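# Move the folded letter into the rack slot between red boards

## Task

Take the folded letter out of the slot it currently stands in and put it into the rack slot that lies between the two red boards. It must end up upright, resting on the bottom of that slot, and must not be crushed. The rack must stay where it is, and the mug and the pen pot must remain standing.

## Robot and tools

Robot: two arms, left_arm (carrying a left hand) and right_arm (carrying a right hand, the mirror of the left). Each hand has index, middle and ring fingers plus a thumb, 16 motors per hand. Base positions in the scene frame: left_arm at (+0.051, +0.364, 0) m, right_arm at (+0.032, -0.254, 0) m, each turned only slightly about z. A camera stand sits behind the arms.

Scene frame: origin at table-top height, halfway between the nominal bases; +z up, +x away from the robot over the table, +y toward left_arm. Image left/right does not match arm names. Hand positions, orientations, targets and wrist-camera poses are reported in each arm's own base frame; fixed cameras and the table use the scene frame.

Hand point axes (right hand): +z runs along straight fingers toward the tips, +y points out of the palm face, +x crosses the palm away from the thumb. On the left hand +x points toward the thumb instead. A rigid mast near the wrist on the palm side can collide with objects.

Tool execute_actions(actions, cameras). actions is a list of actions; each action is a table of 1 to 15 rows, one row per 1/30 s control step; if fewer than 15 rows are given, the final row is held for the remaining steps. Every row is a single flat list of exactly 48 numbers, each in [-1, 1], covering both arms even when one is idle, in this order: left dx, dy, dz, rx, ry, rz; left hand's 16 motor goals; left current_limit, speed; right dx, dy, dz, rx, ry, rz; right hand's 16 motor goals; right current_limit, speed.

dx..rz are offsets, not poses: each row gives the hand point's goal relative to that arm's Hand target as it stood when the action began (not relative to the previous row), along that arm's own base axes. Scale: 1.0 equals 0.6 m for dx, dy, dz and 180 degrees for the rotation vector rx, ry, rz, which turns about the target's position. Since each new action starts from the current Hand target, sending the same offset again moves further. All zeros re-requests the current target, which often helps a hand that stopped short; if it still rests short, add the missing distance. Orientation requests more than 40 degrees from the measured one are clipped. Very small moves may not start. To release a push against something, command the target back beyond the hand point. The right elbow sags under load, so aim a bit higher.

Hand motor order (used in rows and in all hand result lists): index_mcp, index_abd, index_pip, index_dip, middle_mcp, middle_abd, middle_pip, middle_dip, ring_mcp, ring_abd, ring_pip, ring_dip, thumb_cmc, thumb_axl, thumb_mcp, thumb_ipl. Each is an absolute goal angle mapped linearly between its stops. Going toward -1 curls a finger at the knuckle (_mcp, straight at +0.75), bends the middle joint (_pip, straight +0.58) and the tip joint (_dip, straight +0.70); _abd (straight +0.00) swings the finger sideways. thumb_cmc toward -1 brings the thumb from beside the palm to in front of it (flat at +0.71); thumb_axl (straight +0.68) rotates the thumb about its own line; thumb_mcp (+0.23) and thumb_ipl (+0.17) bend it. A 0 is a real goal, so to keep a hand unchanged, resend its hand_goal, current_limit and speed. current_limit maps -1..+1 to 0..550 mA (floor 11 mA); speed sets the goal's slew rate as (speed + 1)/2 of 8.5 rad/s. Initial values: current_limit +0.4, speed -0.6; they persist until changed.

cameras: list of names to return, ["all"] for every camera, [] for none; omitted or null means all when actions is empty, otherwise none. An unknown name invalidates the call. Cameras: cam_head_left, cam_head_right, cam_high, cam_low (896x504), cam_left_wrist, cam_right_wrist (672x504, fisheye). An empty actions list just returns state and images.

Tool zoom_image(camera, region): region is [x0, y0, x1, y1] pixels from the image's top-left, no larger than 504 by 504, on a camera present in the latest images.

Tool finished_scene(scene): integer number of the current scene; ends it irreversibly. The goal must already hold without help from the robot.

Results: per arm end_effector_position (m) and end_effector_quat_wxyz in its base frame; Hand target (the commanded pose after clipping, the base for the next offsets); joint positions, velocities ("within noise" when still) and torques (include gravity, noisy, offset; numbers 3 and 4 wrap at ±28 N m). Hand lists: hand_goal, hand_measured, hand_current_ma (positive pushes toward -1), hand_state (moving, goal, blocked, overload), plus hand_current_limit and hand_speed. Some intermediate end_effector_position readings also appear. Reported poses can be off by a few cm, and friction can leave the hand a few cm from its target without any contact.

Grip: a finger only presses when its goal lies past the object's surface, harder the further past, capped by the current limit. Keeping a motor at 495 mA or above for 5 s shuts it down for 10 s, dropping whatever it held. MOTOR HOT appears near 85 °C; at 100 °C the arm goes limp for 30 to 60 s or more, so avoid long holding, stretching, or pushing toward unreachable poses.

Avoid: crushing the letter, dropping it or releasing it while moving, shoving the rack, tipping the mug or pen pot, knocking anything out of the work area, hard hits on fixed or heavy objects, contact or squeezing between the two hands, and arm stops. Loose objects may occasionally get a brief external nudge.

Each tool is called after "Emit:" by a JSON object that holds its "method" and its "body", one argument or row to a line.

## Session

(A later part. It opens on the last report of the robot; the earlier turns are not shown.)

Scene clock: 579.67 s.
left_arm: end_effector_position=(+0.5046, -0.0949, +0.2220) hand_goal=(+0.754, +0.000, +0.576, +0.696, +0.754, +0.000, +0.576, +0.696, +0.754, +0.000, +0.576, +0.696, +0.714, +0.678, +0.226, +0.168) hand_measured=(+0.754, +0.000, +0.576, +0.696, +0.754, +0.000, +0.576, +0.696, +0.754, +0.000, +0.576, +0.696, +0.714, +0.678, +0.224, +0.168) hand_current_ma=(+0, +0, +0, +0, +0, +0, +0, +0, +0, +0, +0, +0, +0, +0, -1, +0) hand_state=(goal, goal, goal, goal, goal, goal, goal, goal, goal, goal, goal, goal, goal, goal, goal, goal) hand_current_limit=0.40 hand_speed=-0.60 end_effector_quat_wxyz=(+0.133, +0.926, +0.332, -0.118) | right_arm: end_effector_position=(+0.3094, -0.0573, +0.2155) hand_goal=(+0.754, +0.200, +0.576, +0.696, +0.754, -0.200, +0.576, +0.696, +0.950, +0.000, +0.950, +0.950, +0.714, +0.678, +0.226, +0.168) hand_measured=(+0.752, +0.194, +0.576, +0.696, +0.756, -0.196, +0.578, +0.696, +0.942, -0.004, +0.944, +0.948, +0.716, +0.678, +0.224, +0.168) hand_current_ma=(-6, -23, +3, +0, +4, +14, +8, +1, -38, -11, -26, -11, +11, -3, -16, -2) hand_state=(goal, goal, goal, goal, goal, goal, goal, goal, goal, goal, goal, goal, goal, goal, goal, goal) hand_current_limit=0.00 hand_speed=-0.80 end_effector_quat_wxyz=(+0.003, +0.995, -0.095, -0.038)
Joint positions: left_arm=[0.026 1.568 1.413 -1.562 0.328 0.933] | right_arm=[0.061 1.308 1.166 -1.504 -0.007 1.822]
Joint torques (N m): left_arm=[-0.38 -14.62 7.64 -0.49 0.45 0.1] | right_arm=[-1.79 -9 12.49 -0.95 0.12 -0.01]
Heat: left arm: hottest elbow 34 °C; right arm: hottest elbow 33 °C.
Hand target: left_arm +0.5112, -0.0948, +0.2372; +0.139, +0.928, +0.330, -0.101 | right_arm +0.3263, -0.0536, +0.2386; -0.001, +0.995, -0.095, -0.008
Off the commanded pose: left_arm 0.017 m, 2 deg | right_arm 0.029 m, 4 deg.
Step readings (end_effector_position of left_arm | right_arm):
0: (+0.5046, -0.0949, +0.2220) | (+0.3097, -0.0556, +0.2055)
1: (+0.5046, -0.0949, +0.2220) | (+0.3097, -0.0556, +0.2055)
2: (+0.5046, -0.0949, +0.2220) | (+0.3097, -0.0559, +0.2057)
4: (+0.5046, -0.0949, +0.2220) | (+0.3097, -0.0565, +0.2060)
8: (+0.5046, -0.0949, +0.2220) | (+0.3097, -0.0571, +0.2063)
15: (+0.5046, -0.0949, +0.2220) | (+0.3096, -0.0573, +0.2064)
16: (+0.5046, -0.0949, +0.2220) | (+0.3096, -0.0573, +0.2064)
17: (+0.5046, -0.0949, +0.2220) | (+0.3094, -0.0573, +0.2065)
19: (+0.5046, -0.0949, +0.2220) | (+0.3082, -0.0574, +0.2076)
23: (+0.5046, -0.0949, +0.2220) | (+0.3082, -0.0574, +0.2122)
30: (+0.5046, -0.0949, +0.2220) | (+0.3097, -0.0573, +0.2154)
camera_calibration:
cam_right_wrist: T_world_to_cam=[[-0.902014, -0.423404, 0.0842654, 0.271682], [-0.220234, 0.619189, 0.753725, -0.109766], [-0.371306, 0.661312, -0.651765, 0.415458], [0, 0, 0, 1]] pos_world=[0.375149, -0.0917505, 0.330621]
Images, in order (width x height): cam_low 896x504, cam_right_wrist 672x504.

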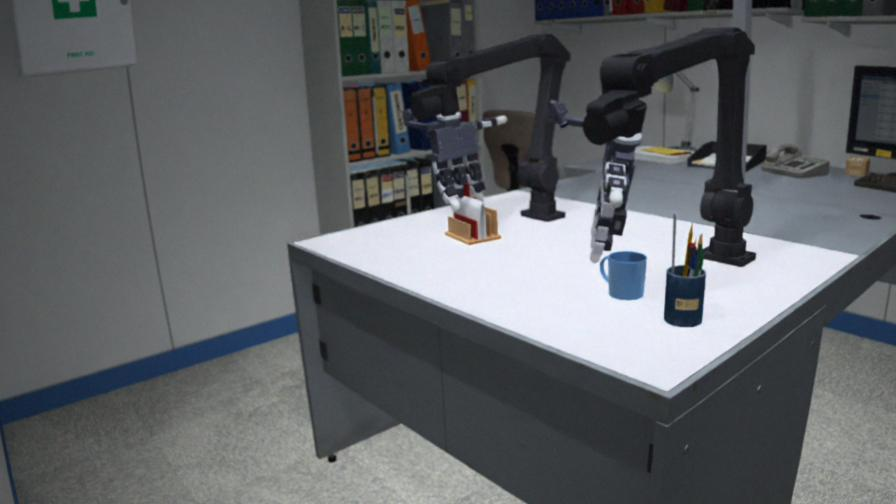

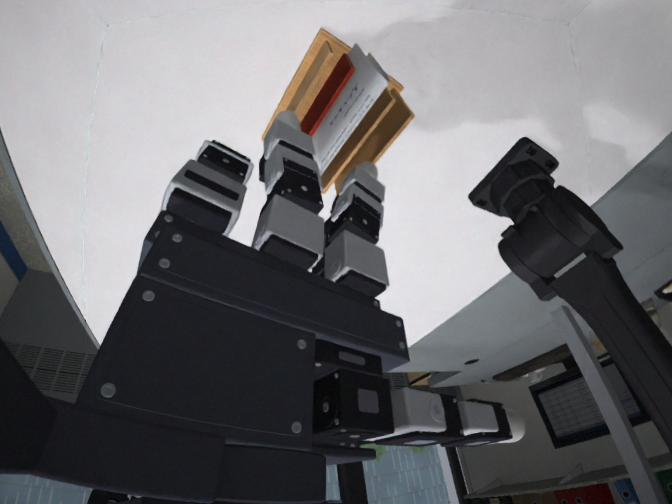

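Emit:
{"method": "execute_actions", "body": {
  "actions": [
    [[0,0,0,0,0,0,0.754,0,0.576,0.696,0.754,0,0.576,0.696,0.754,0,0.576,0.696,0.714,0.678,0.226,0.168,0.4,-0.6,0,0,0.05,0,0,0,0.754,0.2,0.576,0.696,0.754,-0.2,0.576,0.696,0.95,0,0.95,0.95,0.714,0.678,0.226,0.168,0.0,-0.8]],
    [[0,0,0,0,0,0,0.754,0,0.576,0.696,0.754,0,0.576,0.696,0.754,0,0.576,0.696,0.714,0.678,0.226,0.168,0.4,-0.6,0,0,0.05,0,0,0,0.754,0.2,0.576,0.696,0.754,-0.2,0.576,0.696,0.95,0,0.95,0.95,0.714,0.678,0.226,0.168,0.0,-0.8]],
    [[0,0,0,0,0,0,0.754,0,0.576,0.696,0.754,0,0.576,0.696,0.754,0,0.576,0.696,0.714,0.678,0.226,0.168,0.4,-0.6,0,0,0.05,0,0,0,0.754,0.2,0.576,0.696,0.754,-0.2,0.576,0.696,0.95,0,0.95,0.95,0.714,0.678,0.226,0.168,0.0,-0.8]]
  ],
  "cameras": ["cam_low","cam_right_wrist","cam_head_left","cam_head_right","cam_high"]
}}

Emit:
{"method": "zoom_image", "body": {
  "camera": "cam_low",
  "region": [440, 180, 500, 240]
}}

Emit:
{"method": "zoom_image", "body": {
  "camera": "cam_head_left",
  "region": [480, 220, 600, 320]
}}

Emit:
{"method": "zoom_image", "body": {
  "camera": "cam_high",
  "region": [400, 90, 500, 190]
}}

Emit:
{"method": "zoom_image", "body": {
  "camera": "cam_right_wrist",
  "region": [250, 0, 430, 180]
}}

Scene clock: 588.93 s.
left_arm: end_effector_position=(+0.5046, -0.0949, +0.2220) hand_goal=(+0.754, +0.000, +0.576, +0.696, +0.754, +0.000, +0.576, +0.696, +0.754, +0.000, +0.576, +0.696, +0.714, +0.678, +0.226, +0.168) hand_measured=(+0.754, +0.000, +0.576, +0.696, +0.754, +0.000, +0.576, +0.696, +0.754, +0.000, +0.576, +0.696, +0.714, +0.678, +0.224, +0.168) hand_current_ma=(+0, +0, +0, +0, +0, +0, +0, +0, +0, +0, +0, +0, +0, +0, -1, +0) hand_state=(goal, goal, goal, goal, goal, goal, goal, goal, goal, goal, goal, goal, goal, goal, goal, goal) hand_current_limit=0.40 hand_speed=-0.60 end_effector_quat_wxyz=(+0.133, +0.926, +0.332, -0.118) | right_arm: end_effector_position=(+0.3154, -0.0576, +0.3058) hand_goal=(+0.754, +0.200, +0.576, +0.696, +0.754, -0.200, +0.576, +0.696, +0.950, +0.000, +0.950, +0.950, +0.714, +0.678, +0.226, +0.168) hand_measured=(+0.752, +0.194, +0.576, +0.696, +0.756, -0.196, +0.578, +0.696, +0.942, -0.004, +0.944, +0.948, +0.716, +0.678, +0.224, +0.168) hand_current_ma=(-6, -19, +3, +0, +4, +12, +8, +1, -38, -11, -26, -11, +11, -3, -16, -2) hand_state=(goal, goal, goal, goal, goal, goal, goal, goal, goal, goal, goal, goal, goal, goal, goal, goal) hand_current_limit=0.00 hand_speed=-0.80 end_effector_quat_wxyz=(+0.006, +0.995, -0.096, +0.005)
Joint positions: left_arm=[0.026 1.568 1.413 -1.562 0.328 0.933] | right_arm=[0.068 1.266 1.372 -1.67 0.013 1.831]
Joint torques (N m): left_arm=[-0.21 -15.15 7.46 -0.51 0.44 0.13] | right_arm=[-1.26 -8.53 12.62 -0.68 0.15 0]
Heat: left arm: hottest elbow 34 °C; right arm: hottest elbow 35 °C.
Hand target: left_arm +0.5112, -0.0948, +0.2372; +0.139, +0.928, +0.330, -0.101 | right_arm +0.3264, -0.0538, +0.3288; -0.001, +0.995, -0.096, -0.008
Off the commanded pose: left_arm 0.017 m, 2 deg | right_arm 0.026 m, 2 deg.
joint sent to its limit (right arm) — joint 4 (wrist pitch), lower limit. The joint targets are off in orientation, not in position.
Step readings (end_effector_position of left_arm | right_arm):
0: (+0.5046, -0.0949, +0.2220) | (+0.3094, -0.0573, +0.2155)
1: (+0.5046, -0.0949, +0.2220) | (+0.3093, -0.0573, +0.2156)
2: (+0.5046, -0.0949, +0.2220) | (+0.3086, -0.0574, +0.2170)
4: (+0.5046, -0.0949, +0.2220) | (+0.3067, -0.0576, +0.2228)
8: (+0.5046, -0.0949, +0.2220) | (+0.3102, -0.0574, +0.2374)
15: (+0.5046, -0.0949, +0.2220) | (+0.3125, -0.0573, +0.2456)
16: (+0.5046, -0.0949, +0.2220) | (+0.3123, -0.0573, +0.2458)
17: (+0.5046, -0.0949, +0.2220) | (+0.3113, -0.0574, +0.2471)
19: (+0.5046, -0.0949, +0.2220) | (+0.3089, -0.0575, +0.2529)
23: (+0.5046, -0.0949, +0.2220) | (+0.3118, -0.0573, +0.2681)
30: (+0.5046, -0.0949, +0.2220) | (+0.3139, -0.0572, +0.2763)
31: (+0.5046, -0.0949, +0.2220) | (+0.3137, -0.0573, +0.2764)
32: (+0.5046, -0.0949, +0.2220) | (+0.3135, -0.0577, +0.2772)
34: (+0.5046, -0.0949, +0.2220) | (+0.3135, -0.0584, +0.2804)
38: (+0.5046, -0.0949, +0.2220) | (+0.3146, -0.0580, +0.2923)
45: (+0.5046, -0.0949, +0.2220) | (+0.3154, -0.0575, +0.3058)
camera_calibration:
cam_right_wrist: T_world_to_cam=[[-0.906683, -0.42159, 0.0136848, 0.292612], [-0.282046, 0.630061, 0.723514, -0.147018], [-0.313648, 0.652139, -0.690174, 0.469756], [0, 0, 0, 1]] pos_world=[0.371179, -0.0903536, 0.426578]
Images, in order (width x height): cam_head_left 896x504, cam_head_right 896x504, cam_high 896x504, cam_low 896x504, cam_right_wrist 672x504.

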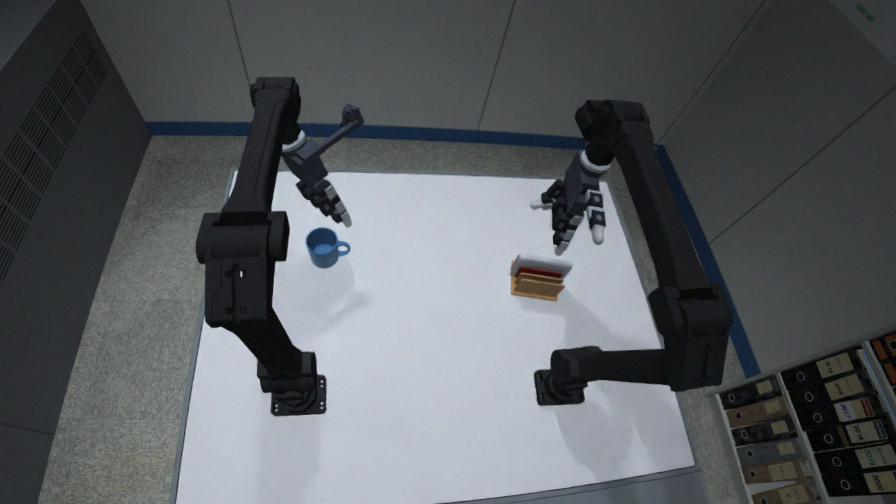

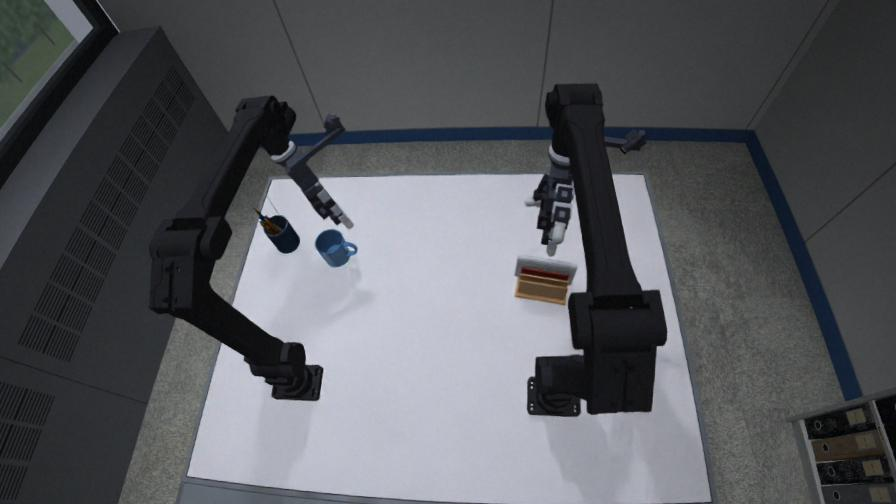

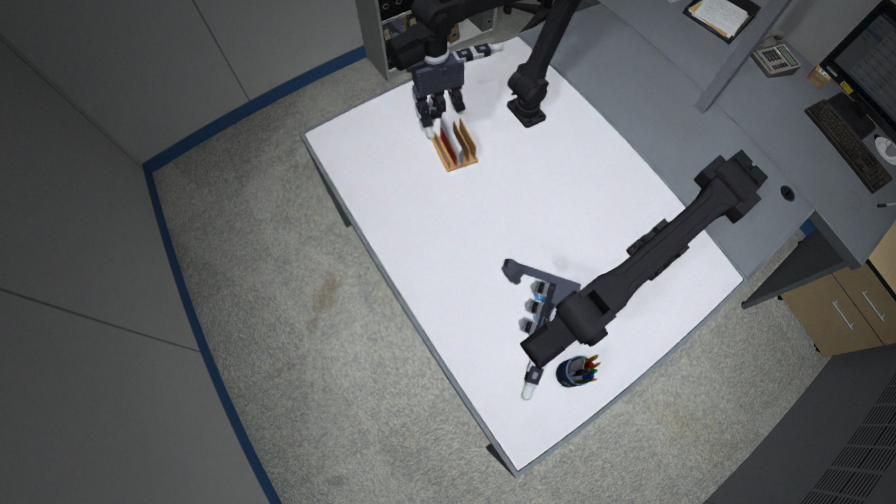

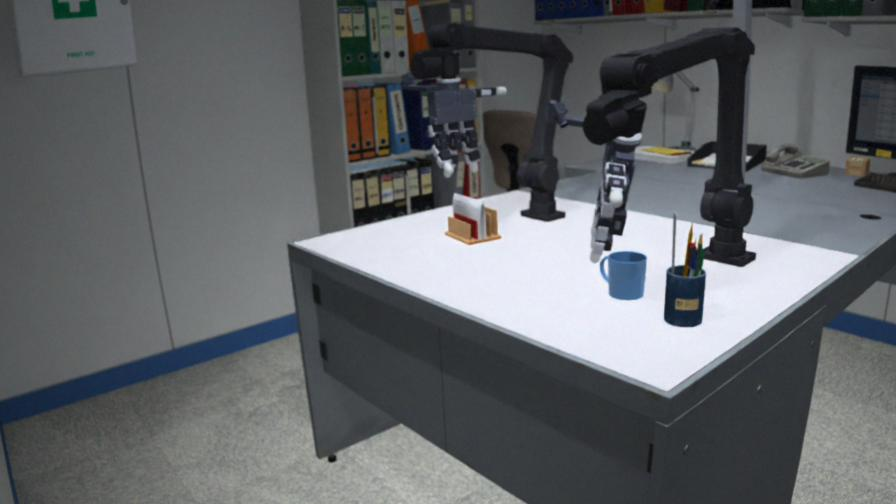

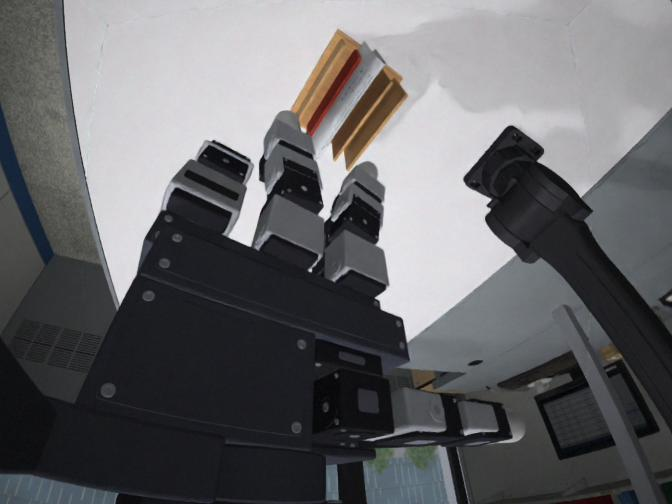

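Scaled by 8.400 from the camera's 896x504 image, which has a finer 1280x720 frame.

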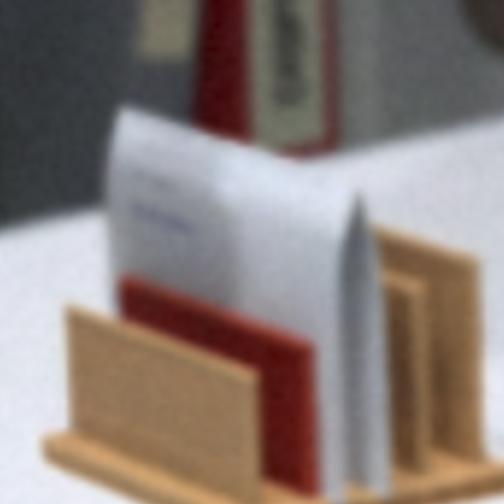

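Scaled by 4.200 from the camera's 896x504 image, which has a finer 1280x720 frame.

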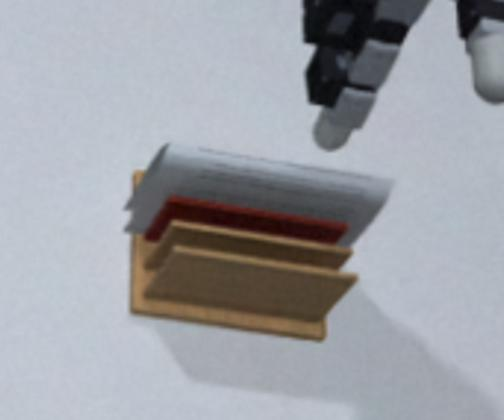

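Scaled by 5.040 from the camera's 896x504 image, which has a finer 1280x720 frame.

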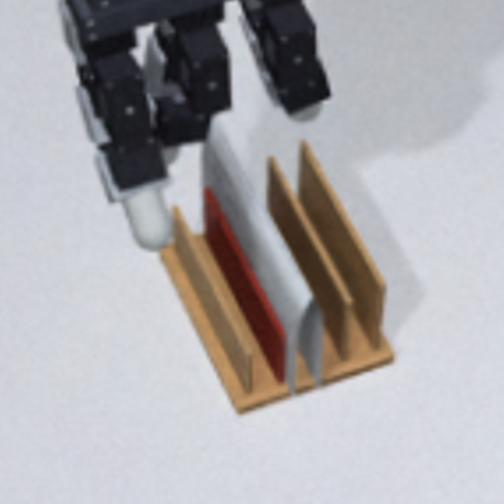

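Scaled by 2.800 from the camera's 672x504 image, which has a finer 960x720 frame.

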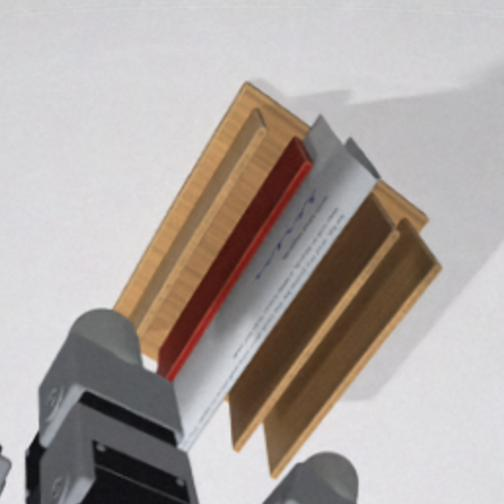

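Emit:
{"method": "execute_actions", "body": {
  "actions": [
    [[0,0,0,0,0,0,0.754,0,0.576,0.696,0.754,0,0.576,0.696,0.754,0,0.576,0.696,0.714,0.678,0.226,0.168,0.4,-0.6,-0.03,0.006,0,0,0,0.0035,0.754,0.1,0.576,0.696,0.754,-0.1,0.576,0.696,-0.5,0,-0.664,0.261,-0.4,0.678,0.226,0.168,0.2,-0.5]],
    [[0,0,0,0,0,0,0.754,0,0.576,0.696,0.754,0,0.576,0.696,0.754,0,0.576,0.696,0.714,0.678,0.226,0.168,0.4,-0.6,-0.08,0.014,0,0,0,0.0035,0.754,0,0.576,0.696,0.754,0,0.576,0.696,-0.5,0,-0.664,0.261,-0.4,0.678,0.226,0.168,0.2,-0.5]],
    [[0,0,0,0,0,0,0.754,0,0.576,0.696,0.754,0,0.576,0.696,0.754,0,0.576,0.696,0.714,0.678,0.226,0.168,0.4,-0.6,-0.083,0.014,0,0,0,0.0035,0.754,0,0.576,0.696,0.754,0,0.576,0.696,-0.5,0,-0.664,0.261,-0.4,0.678,0.226,0.168,0.2,-0.5]]
  ],
  "cameras": ["cam_low","cam_right_wrist","cam_head_left","cam_head_right","cam_high"]
}}

Scene clock: 611.60 s.
left_arm: end_effector_position=(+0.5046, -0.0949, +0.2220) hand_goal=(+0.754, +0.000, +0.576, +0.696, +0.754, +0.000, +0.576, +0.696, +0.754, +0.000, +0.576, +0.696, +0.714, +0.678, +0.226, +0.168) hand_measured=(+0.754, +0.000, +0.576, +0.696, +0.754, +0.000, +0.576, +0.696, +0.754, +0.000, +0.576, +0.696, +0.714, +0.678, +0.224, +0.168) hand_current_ma=(+0, +0, +0, +0, +0, +0, +0, +0, +0, +0, +0, +0, +0, +0, -1, +0) hand_state=(goal, goal, goal, goal, goal, goal, goal, goal, goal, goal, goal, goal, goal, goal, goal, goal) hand_current_limit=0.40 hand_speed=-0.60 end_effector_quat_wxyz=(+0.133, +0.926, +0.332, -0.118) | right_arm: end_effector_position=(+0.2141, -0.0348, +0.3331) hand_goal=(+0.754, +0.000, +0.576, +0.696, +0.754, +0.000, +0.576, +0.696, -0.500, +0.000, -0.664, +0.262, -0.400, +0.678, +0.226, +0.168) hand_measured=(+0.752, +0.002, +0.576, +0.696, +0.754, -0.002, +0.578, +0.696, -0.486, -0.002, -0.660, +0.264, -0.398, +0.678, +0.222, +0.168) hand_current_ma=(-6, +9, +3, +0, +3, -8, +8, +1, +70, -11, +14, +11, +9, -3, -17, -2) hand_state=(goal, goal, goal, goal, goal, goal, goal, goal, goal, goal, goal, goal, goal, goal, goal, goal) hand_current_limit=0.20 hand_speed=-0.50 end_effector_quat_wxyz=(-0.009, +0.991, -0.087, +0.100)
Joint positions: left_arm=[0.026 1.568 1.413 -1.562 0.328 0.933] | right_arm=[0.208 0.904 1.204 -1.673 0.041 1.949]
Joint torques (N m): left_arm=[-0.15 -14.56 7.41 -0.53 0.45 0.09] | right_arm=[-1.73 -2.78 7.24 -0.06 0.29 -0.07]
Heat: left arm: hottest elbow 34 °C; right arm: hottest elbow 38 °C.
Hand target: left_arm +0.5112, -0.0948, +0.2372; +0.139, +0.928, +0.330, -0.101 | right_arm +0.2106, -0.0333, +0.3287; -0.001, +0.997, -0.079, -0.008
Off the commanded pose: left_arm 0.017 m, 2 deg | right_arm 0.006 m, 13 deg.
joint sent to its limit (right arm) — joint 4 (wrist pitch), lower limit. The joint targets are off in orientation, not in position.
Step readings (end_effector_position of left_arm | right_arm):
0: (+0.5046, -0.0949, +0.2220) | (+0.3154, -0.0574, +0.3058)
1: (+0.5046, -0.0949, +0.2220) | (+0.3154, -0.0574, +0.3058)
2: (+0.5046, -0.0949, +0.2220) | (+0.3153, -0.0572, +0.3059)
4: (+0.5046, -0.0949, +0.2220) | (+0.3148, -0.0560, +0.3071)
8: (+0.5046, -0.0949, +0.2220) | (+0.3115, -0.0533, +0.3130)
15: (+0.5046, -0.0949, +0.2220) | (+0.3076, -0.0530, +0.3190)
16: (+0.5046, -0.0949, +0.2220) | (+0.3075, -0.0529, +0.3191)
17: (+0.5046, -0.0949, +0.2220) | (+0.3067, -0.0527, +0.3193)
19: (+0.5046, -0.0949, +0.2220) | (+0.2999, -0.0513, +0.3193)
23: (+0.5046, -0.0949, +0.2220) | (+0.2781, -0.0467, +0.3236)
30: (+0.5046, -0.0949, +0.2220) | (+0.2652, -0.0441, +0.3358)
31: (+0.5046, -0.0949, +0.2220) | (+0.2647, -0.0441, +0.3352)
32: (+0.5046, -0.0949, +0.2220) | (+0.2629, -0.0441, +0.3336)
34: (+0.5046, -0.0949, +0.2220) | (+0.2529, -0.0426, +0.3270)
38: (+0.5046, -0.0949, +0.2220) | (+0.2299, -0.0382, +0.3231)
45: (+0.5046, -0.0949, +0.2220) | (+0.2154, -0.0355, +0.3342)
camera_calibration:
cam_right_wrist: T_world_to_cam=[[-0.883688, -0.438074, -0.164881, 0.263997], [-0.4287, 0.61606, 0.660823, -0.15785], [-0.187913, 0.654646, -0.732208, 0.429197], [0, 0, 0, 1]] pos_world=[0.246272, -0.0680763, 0.4621]
Images, in order (width x height): cam_head_left 896x504, cam_head_right 896x504, cam_high 896x504, cam_low 896x504, cam_right_wrist 672x504.

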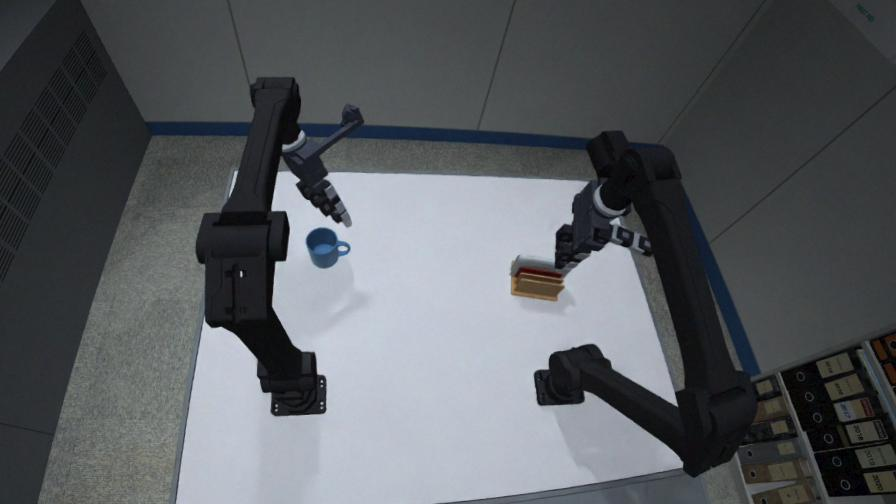

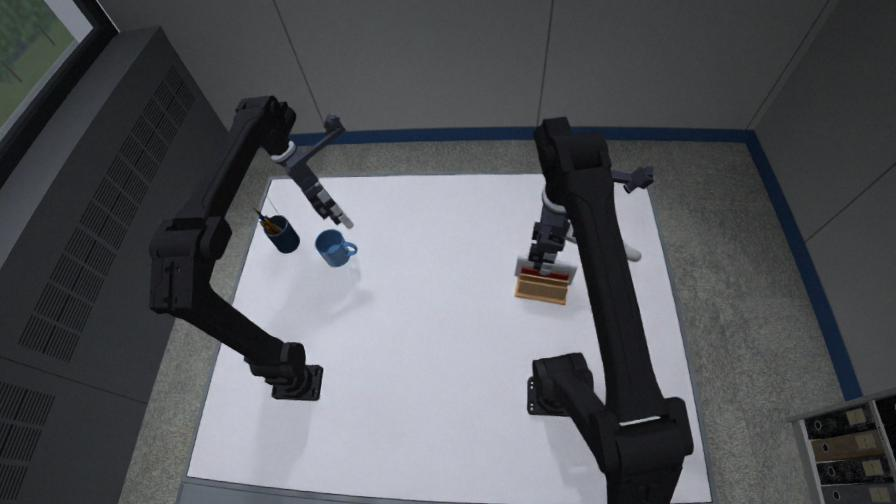

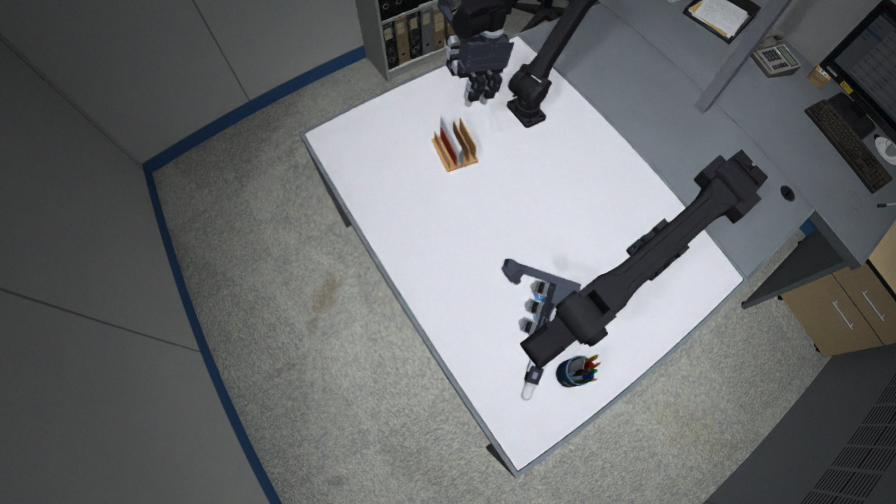

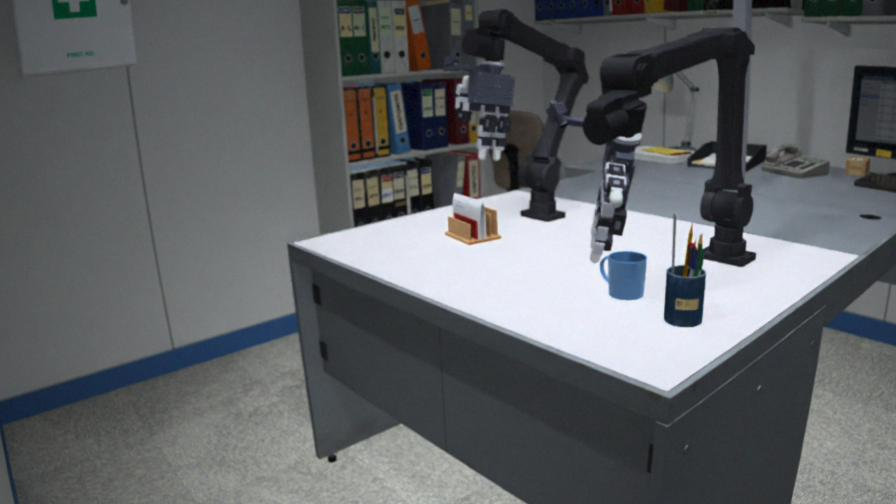

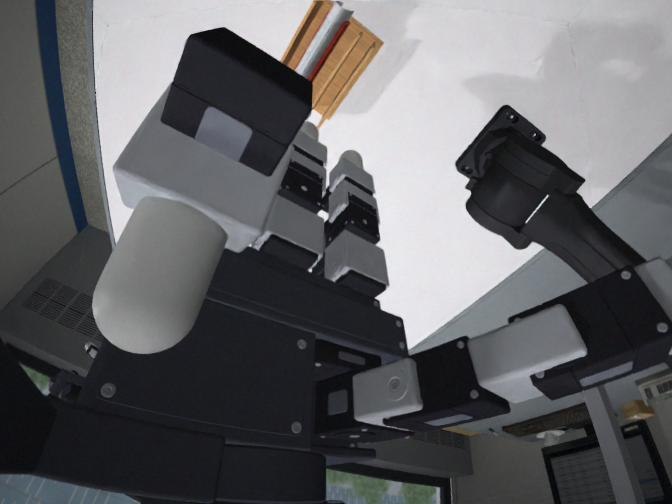

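Emit:
{"method": "execute_actions", "body": {
  "actions": [
    [[0,0,0,0,0,0,0.754,0,0.576,0.696,0.754,0,0.576,0.696,0.754,0,0.576,0.696,0.714,0.678,0.226,0.168,0.4,-0.6,-0.05,0.005,-0.03,0,0,0,0.754,0,0.576,0.696,0.754,0,0.576,0.696,-0.5,0,-0.664,0.261,-0.4,0.678,0.226,0.168,0.2,-0.5]],
    [[0,0,0,0,0,0,0.754,0,0.576,0.696,0.754,0,0.576,0.696,0.754,0,0.576,0.696,0.714,0.678,0.226,0.168,0.4,-0.6,0,0,-0.08,0,0,0,0.754,0,0.576,0.696,0.754,0,0.576,0.696,-0.5,0,-0.664,0.261,-0.4,0.678,0.226,0.168,0.2,-0.5]]
  ],
  "cameras": ["cam_right_wrist","cam_head_left","cam_high"]
}}

Emit:
{"method": "zoom_image", "body": {
  "camera": "cam_right_wrist",
  "region": [240, 0, 420, 180]
}}

Scene clock: 619.73 s.
left_arm: end_effector_position=(+0.5046, -0.0949, +0.2220) hand_goal=(+0.754, +0.000, +0.576, +0.696, +0.754, +0.000, +0.576, +0.696, +0.754, +0.000, +0.576, +0.696, +0.714, +0.678, +0.226, +0.168) hand_measured=(+0.754, +0.000, +0.576, +0.696, +0.754, +0.000, +0.576, +0.696, +0.754, +0.000, +0.576, +0.696, +0.714, +0.678, +0.224, +0.168) hand_current_ma=(+0, +0, +0, +0, +0, +0, +0, +0, +0, +0, +0, +0, +0, +0, -1, +0) hand_state=(goal, goal, goal, goal, goal, goal, goal, goal, goal, goal, goal, goal, goal, goal, goal, goal) hand_current_limit=0.40 hand_speed=-0.60 end_effector_quat_wxyz=(+0.133, +0.926, +0.332, -0.118) | right_arm: end_effector_position=(+0.1826, -0.0280, +0.2658) hand_goal=(+0.754, +0.000, +0.576, +0.696, +0.754, +0.000, +0.576, +0.696, -0.500, +0.000, -0.664, +0.262, -0.400, +0.678, +0.226, +0.168) hand_measured=(+0.752, +0.002, +0.576, +0.696, +0.754, -0.002, +0.578, +0.696, -0.486, -0.002, -0.660, +0.264, -0.398, +0.678, +0.222, +0.168) hand_current_ma=(-6, +9, +3, +0, +2, -8, +8, +1, +64, -11, +14, +11, +9, -3, -17, -2) hand_state=(goal, goal, goal, goal, goal, goal, goal, goal, goal, goal, goal, goal, goal, goal, goal, goal) hand_current_limit=0.20 hand_speed=-0.50 end_effector_quat_wxyz=(-0.003, +0.997, -0.080, +0.005)
Joint positions: left_arm=[0.026 1.568 1.413 -1.562 0.328 0.933] | right_arm=[0.235 0.909 1.022 -1.673 -0.002 1.966]
Joint torques (N m): left_arm=[-0.09 -14.74 7.39 -0.36 0.45 0.09] | right_arm=[-3.08 -2.61 7.51 -0.51 0.12 -0.2]
Heat: left arm: hottest elbow 34 °C; right arm: hottest elbow 37 °C.
Hand target: left_arm +0.5112, -0.0948, +0.2372; +0.139, +0.928, +0.330, -0.101 | right_arm +0.1806, -0.0303, +0.2627; -0.001, +0.997, -0.079, -0.008
Off the commanded pose: left_arm 0.017 m, 2 deg | right_arm 0.004 m, 1 deg.
joint sent to its limit (right arm) — joint 4 (wrist pitch), lower limit. The joint targets still meet the commanded pose.
Step readings (end_effector_position of left_arm | right_arm):
0: (+0.5046, -0.0949, +0.2220) | (+0.2141, -0.0348, +0.3331)
1: (+0.5046, -0.0949, +0.2220) | (+0.2138, -0.0348, +0.3328)
2: (+0.5046, -0.0949, +0.2220) | (+0.2128, -0.0347, +0.3315)
4: (+0.5046, -0.0949, +0.2220) | (+0.2066, -0.0341, +0.3244)
8: (+0.5046, -0.0949, +0.2220) | (+0.1929, -0.0330, +0.3128)
15: (+0.5046, -0.0949, +0.2220) | (+0.1866, -0.0316, +0.3140)
16: (+0.5046, -0.0949, +0.2220) | (+0.1864, -0.0315, +0.3137)
17: (+0.5046, -0.0949, +0.2220) | (+0.1856, -0.0307, +0.3116)
19: (+0.5046, -0.0949, +0.2220) | (+0.1819, -0.0288, +0.3012)
23: (+0.5046, -0.0949, +0.2220) | (+0.1783, -0.0281, +0.2767)
30: (+0.5046, -0.0949, +0.2220) | (+0.1823, -0.0277, +0.2658)
camera_calibration:
cam_right_wrist: T_world_to_cam=[[-0.892501, -0.451014, 0.00537067, 0.183994], [-0.303133, 0.608595, 0.733295, -0.173604], [-0.333995, 0.652838, -0.679889, 0.382231], [0, 0, 0, 1]] pos_world=[0.239253, -0.0608967, 0.38619]
Images, in order (width x height): cam_head_left 896x504, cam_high 896x504, cam_right_wrist 672x504.

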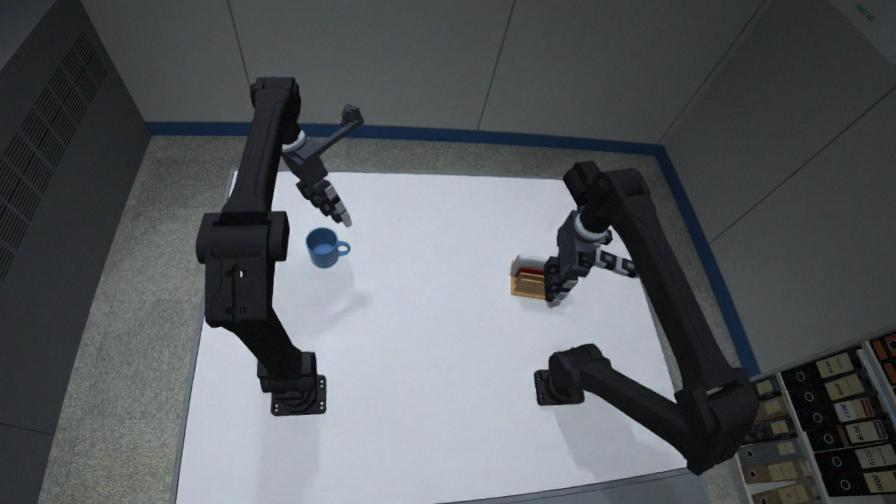

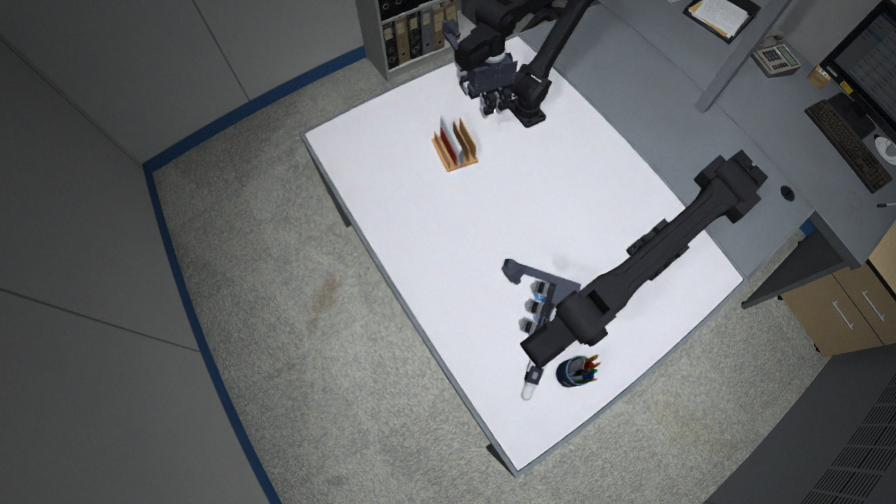

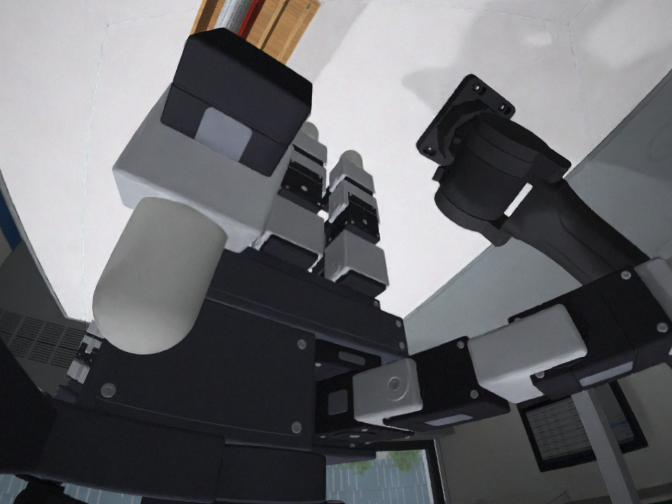

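Scaled by 2.800 from the camera's 672x504 image, which has a finer 960x720 frame.

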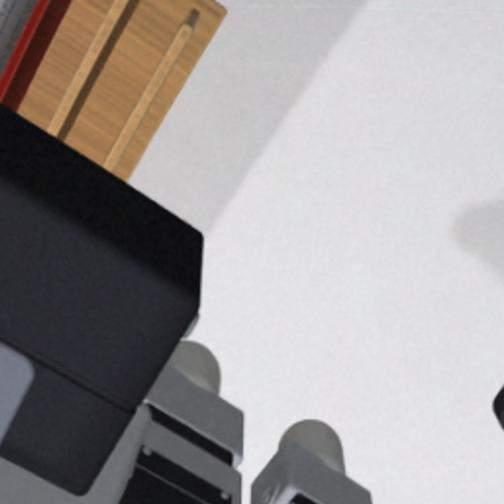

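Emit:
{"method": "execute_actions", "body": {
  "actions": [
    [[0,0,0,0,0,0,0.754,0,0.576,0.696,0.754,0,0.576,0.696,0.754,0,0.576,0.696,0.714,0.678,0.226,0.168,0.4,-0.6,0,0,-0.07,0,0,0,0.754,0,0.576,0.696,0.754,0,0.576,0.696,-0.5,0,-0.664,0.261,-0.4,0.678,0.226,0.168,0.2,-0.5]],
    [[0,0,0,0,0,0,0.754,0,0.576,0.696,0.754,0,0.576,0.696,0.754,0,0.576,0.696,0.714,0.678,0.226,0.168,0.4,-0.6,0,0,-0.07,0,0,0,0.754,0,0.576,0.696,0.754,0,0.576,0.696,-0.5,0,-0.664,0.261,-0.4,0.678,0.226,0.168,0.2,-0.5]],
    [[0,0,0,0,0,0,0.754,0,0.576,0.696,0.754,0,0.576,0.696,0.754,0,0.576,0.696,0.714,0.678,0.226,0.168,0.4,-0.6,0,0,-0.043,0,0,0,0.754,0,0.576,0.696,0.754,0,0.576,0.696,-0.5,0,-0.664,0.261,-0.4,0.678,0.226,0.168,0.2,-0.5]]
  ],
  "cameras": ["cam_right_wrist","cam_head_left","cam_high","cam_low"]
}}

Emit:
{"method": "zoom_image", "body": {
  "camera": "cam_head_left",
  "region": [480, 220, 640, 340]
}}

Emit:
{"method": "zoom_image", "body": {
  "camera": "cam_high",
  "region": [420, 80, 520, 180]
}}

Scene clock: 628.43 s.
left_arm: end_effector_position=(+0.5046, -0.0949, +0.2220) hand_goal=(+0.754, +0.000, +0.576, +0.696, +0.754, +0.000, +0.576, +0.696, +0.754, +0.000, +0.576, +0.696, +0.714, +0.678, +0.226, +0.168) hand_measured=(+0.754, +0.000, +0.576, +0.696, +0.754, +0.000, +0.576, +0.696, +0.754, +0.000, +0.576, +0.696, +0.714, +0.678, +0.224, +0.168) hand_current_ma=(+0, +0, +0, +0, +0, +0, +0, +0, +0, +0, +0, +0, +0, +0, -1, +0) hand_state=(goal, goal, goal, goal, goal, goal, goal, goal, goal, goal, goal, goal, goal, goal, goal, goal) hand_current_limit=0.40 hand_speed=-0.60 end_effector_quat_wxyz=(+0.133, +0.926, +0.332, -0.118) | right_arm: end_effector_position=(+0.1816, -0.0281, +0.1588) hand_goal=(+0.754, +0.000, +0.576, +0.696, +0.754, +0.000, +0.576, +0.696, -0.500, +0.000, -0.664, +0.262, -0.400, +0.678, +0.226, +0.168) hand_measured=(+0.752, +0.002, +0.576, +0.696, +0.754, -0.002, +0.578, +0.696, -0.486, -0.002, -0.660, +0.264, -0.398, +0.678, +0.222, +0.168) hand_current_ma=(-6, +8, +3, +0, +2, -7, +8, +1, +62, -11, +13, +11, +8, -3, -17, -2) hand_state=(goal, goal, goal, goal, goal, goal, goal, goal, goal, goal, goal, goal, goal, goal, goal, goal) hand_current_limit=0.20 hand_speed=-0.50 end_effector_quat_wxyz=(-0.003, +0.997, -0.079, -0.001)
Joint positions: left_arm=[0.026 1.568 1.413 -1.562 0.328 0.933] | right_arm=[0.234 0.924 0.748 -1.395 -0.006 1.963]
Joint torques (N m): left_arm=[-0.03 -14.62 7.39 -0.42 0.47 0.11] | right_arm=[-2.73 -2.02 7.16 -0.03 0.16 -0.15]
Heat: left arm: hottest elbow 34 °C; right arm: hottest elbow 36 °C.
Hand target: left_arm +0.5112, -0.0948, +0.2372; +0.139, +0.928, +0.330, -0.101 | right_arm +0.1805, -0.0303, +0.1530; -0.001, +0.997, -0.079, -0.008
Off the commanded pose: left_arm 0.017 m, 2 deg | right_arm 0.006 m, 1 deg.
Step readings (end_effector_position of left_arm | right_arm):
0: (+0.5046, -0.0949, +0.2220) | (+0.1826, -0.0280, +0.2658)
1: (+0.5046, -0.0949, +0.2220) | (+0.1825, -0.0280, +0.2655)
2: (+0.5046, -0.0949, +0.2220) | (+0.1827, -0.0279, +0.2637)
4: (+0.5046, -0.0949, +0.2220) | (+0.1830, -0.0276, +0.2535)
8: (+0.5046, -0.0949, +0.2220) | (+0.1777, -0.0287, +0.2315)
15: (+0.5046, -0.0949, +0.2220) | (+0.1800, -0.0284, +0.2260)
16: (+0.5046, -0.0949, +0.2220) | (+0.1802, -0.0284, +0.2255)
17: (+0.5046, -0.0949, +0.2220) | (+0.1813, -0.0281, +0.2234)
19: (+0.5046, -0.0949, +0.2220) | (+0.1826, -0.0278, +0.2127)
23: (+0.5046, -0.0949, +0.2220) | (+0.1772, -0.0290, +0.1908)
30: (+0.5046, -0.0949, +0.2220) | (+0.1800, -0.0284, +0.1846)
31: (+0.5046, -0.0949, +0.2220) | (+0.1804, -0.0283, +0.1845)
32: (+0.5046, -0.0949, +0.2220) | (+0.1812, -0.0281, +0.1831)
34: (+0.5046, -0.0949, +0.2220) | (+0.1825, -0.0278, +0.1769)
38: (+0.5046, -0.0949, +0.2220) | (+0.1794, -0.0285, +0.1636)
45: (+0.5046, -0.0949, +0.2220) | (+0.1812, -0.0281, +0.1589)
camera_calibration:
cam_right_wrist: T_world_to_cam=[[-0.891528, -0.452715, 0.0150308, 0.181851], [-0.296037, 0.607457, 0.737129, -0.0972974], [-0.34284, 0.652721, -0.675585, 0.310132], [0, 0, 0, 1]] pos_world=[0.239647, -0.0609993, 0.278508]
Images, in order (width x height): cam_head_left 896x504, cam_high 896x504, cam_low 896x504, cam_right_wrist 672x504.

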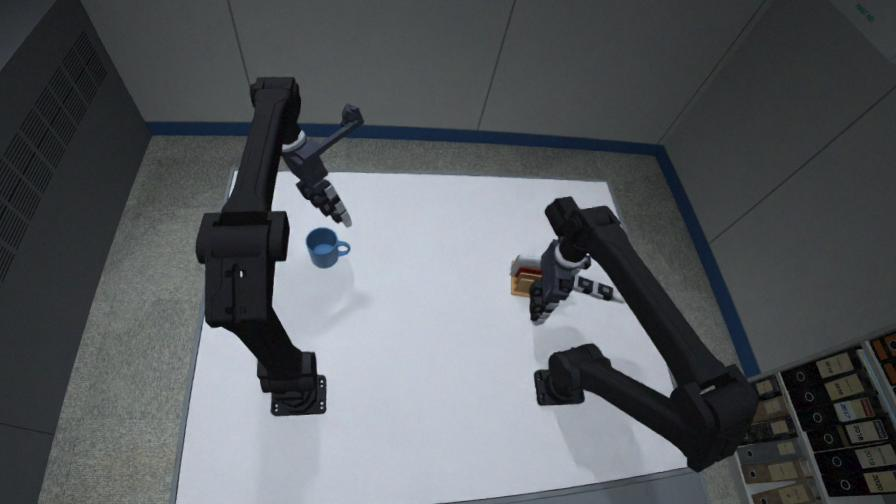

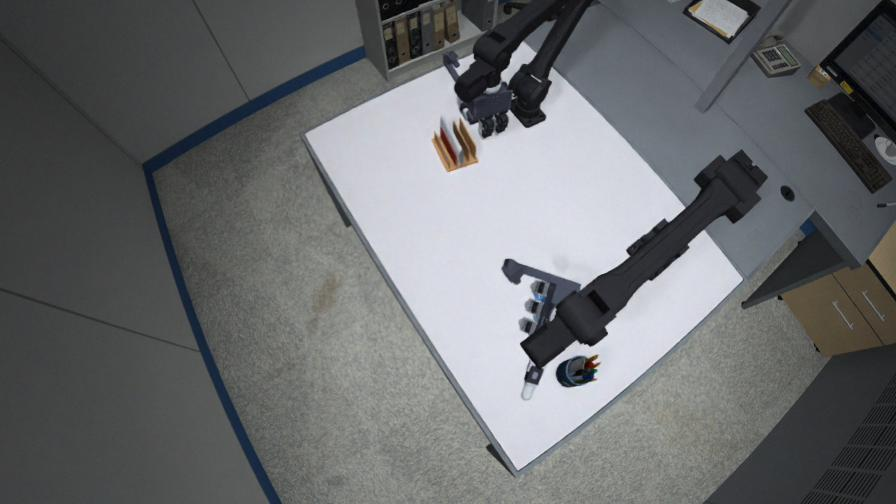

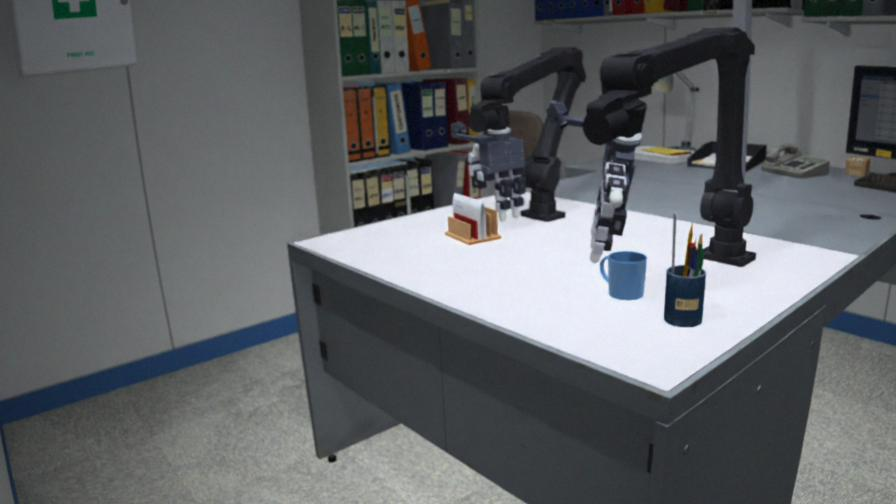

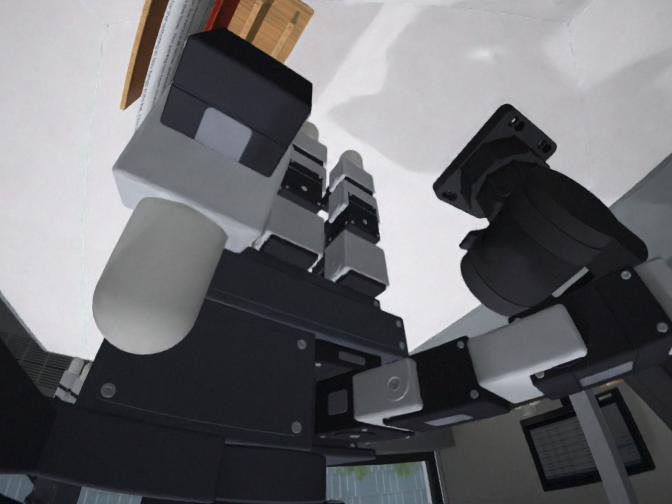

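Scaled by 3.150 from the camera's 896x504 image, which has a finer 1280x720 frame.

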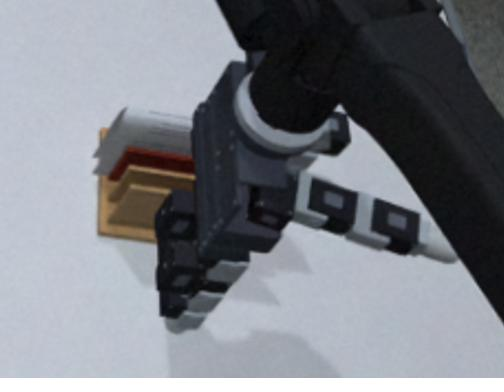

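Scaled by 5.040 from the camera's 896x504 image, which has a finer 1280x720 frame.

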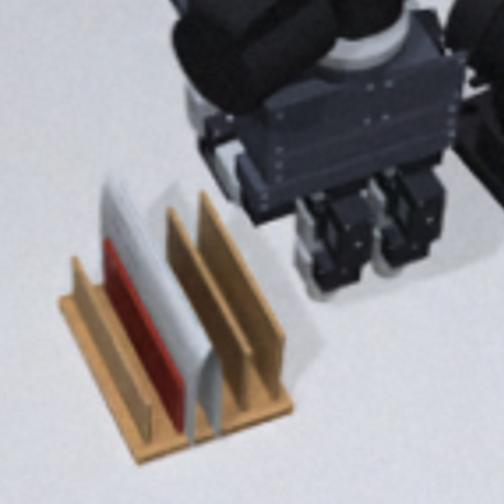

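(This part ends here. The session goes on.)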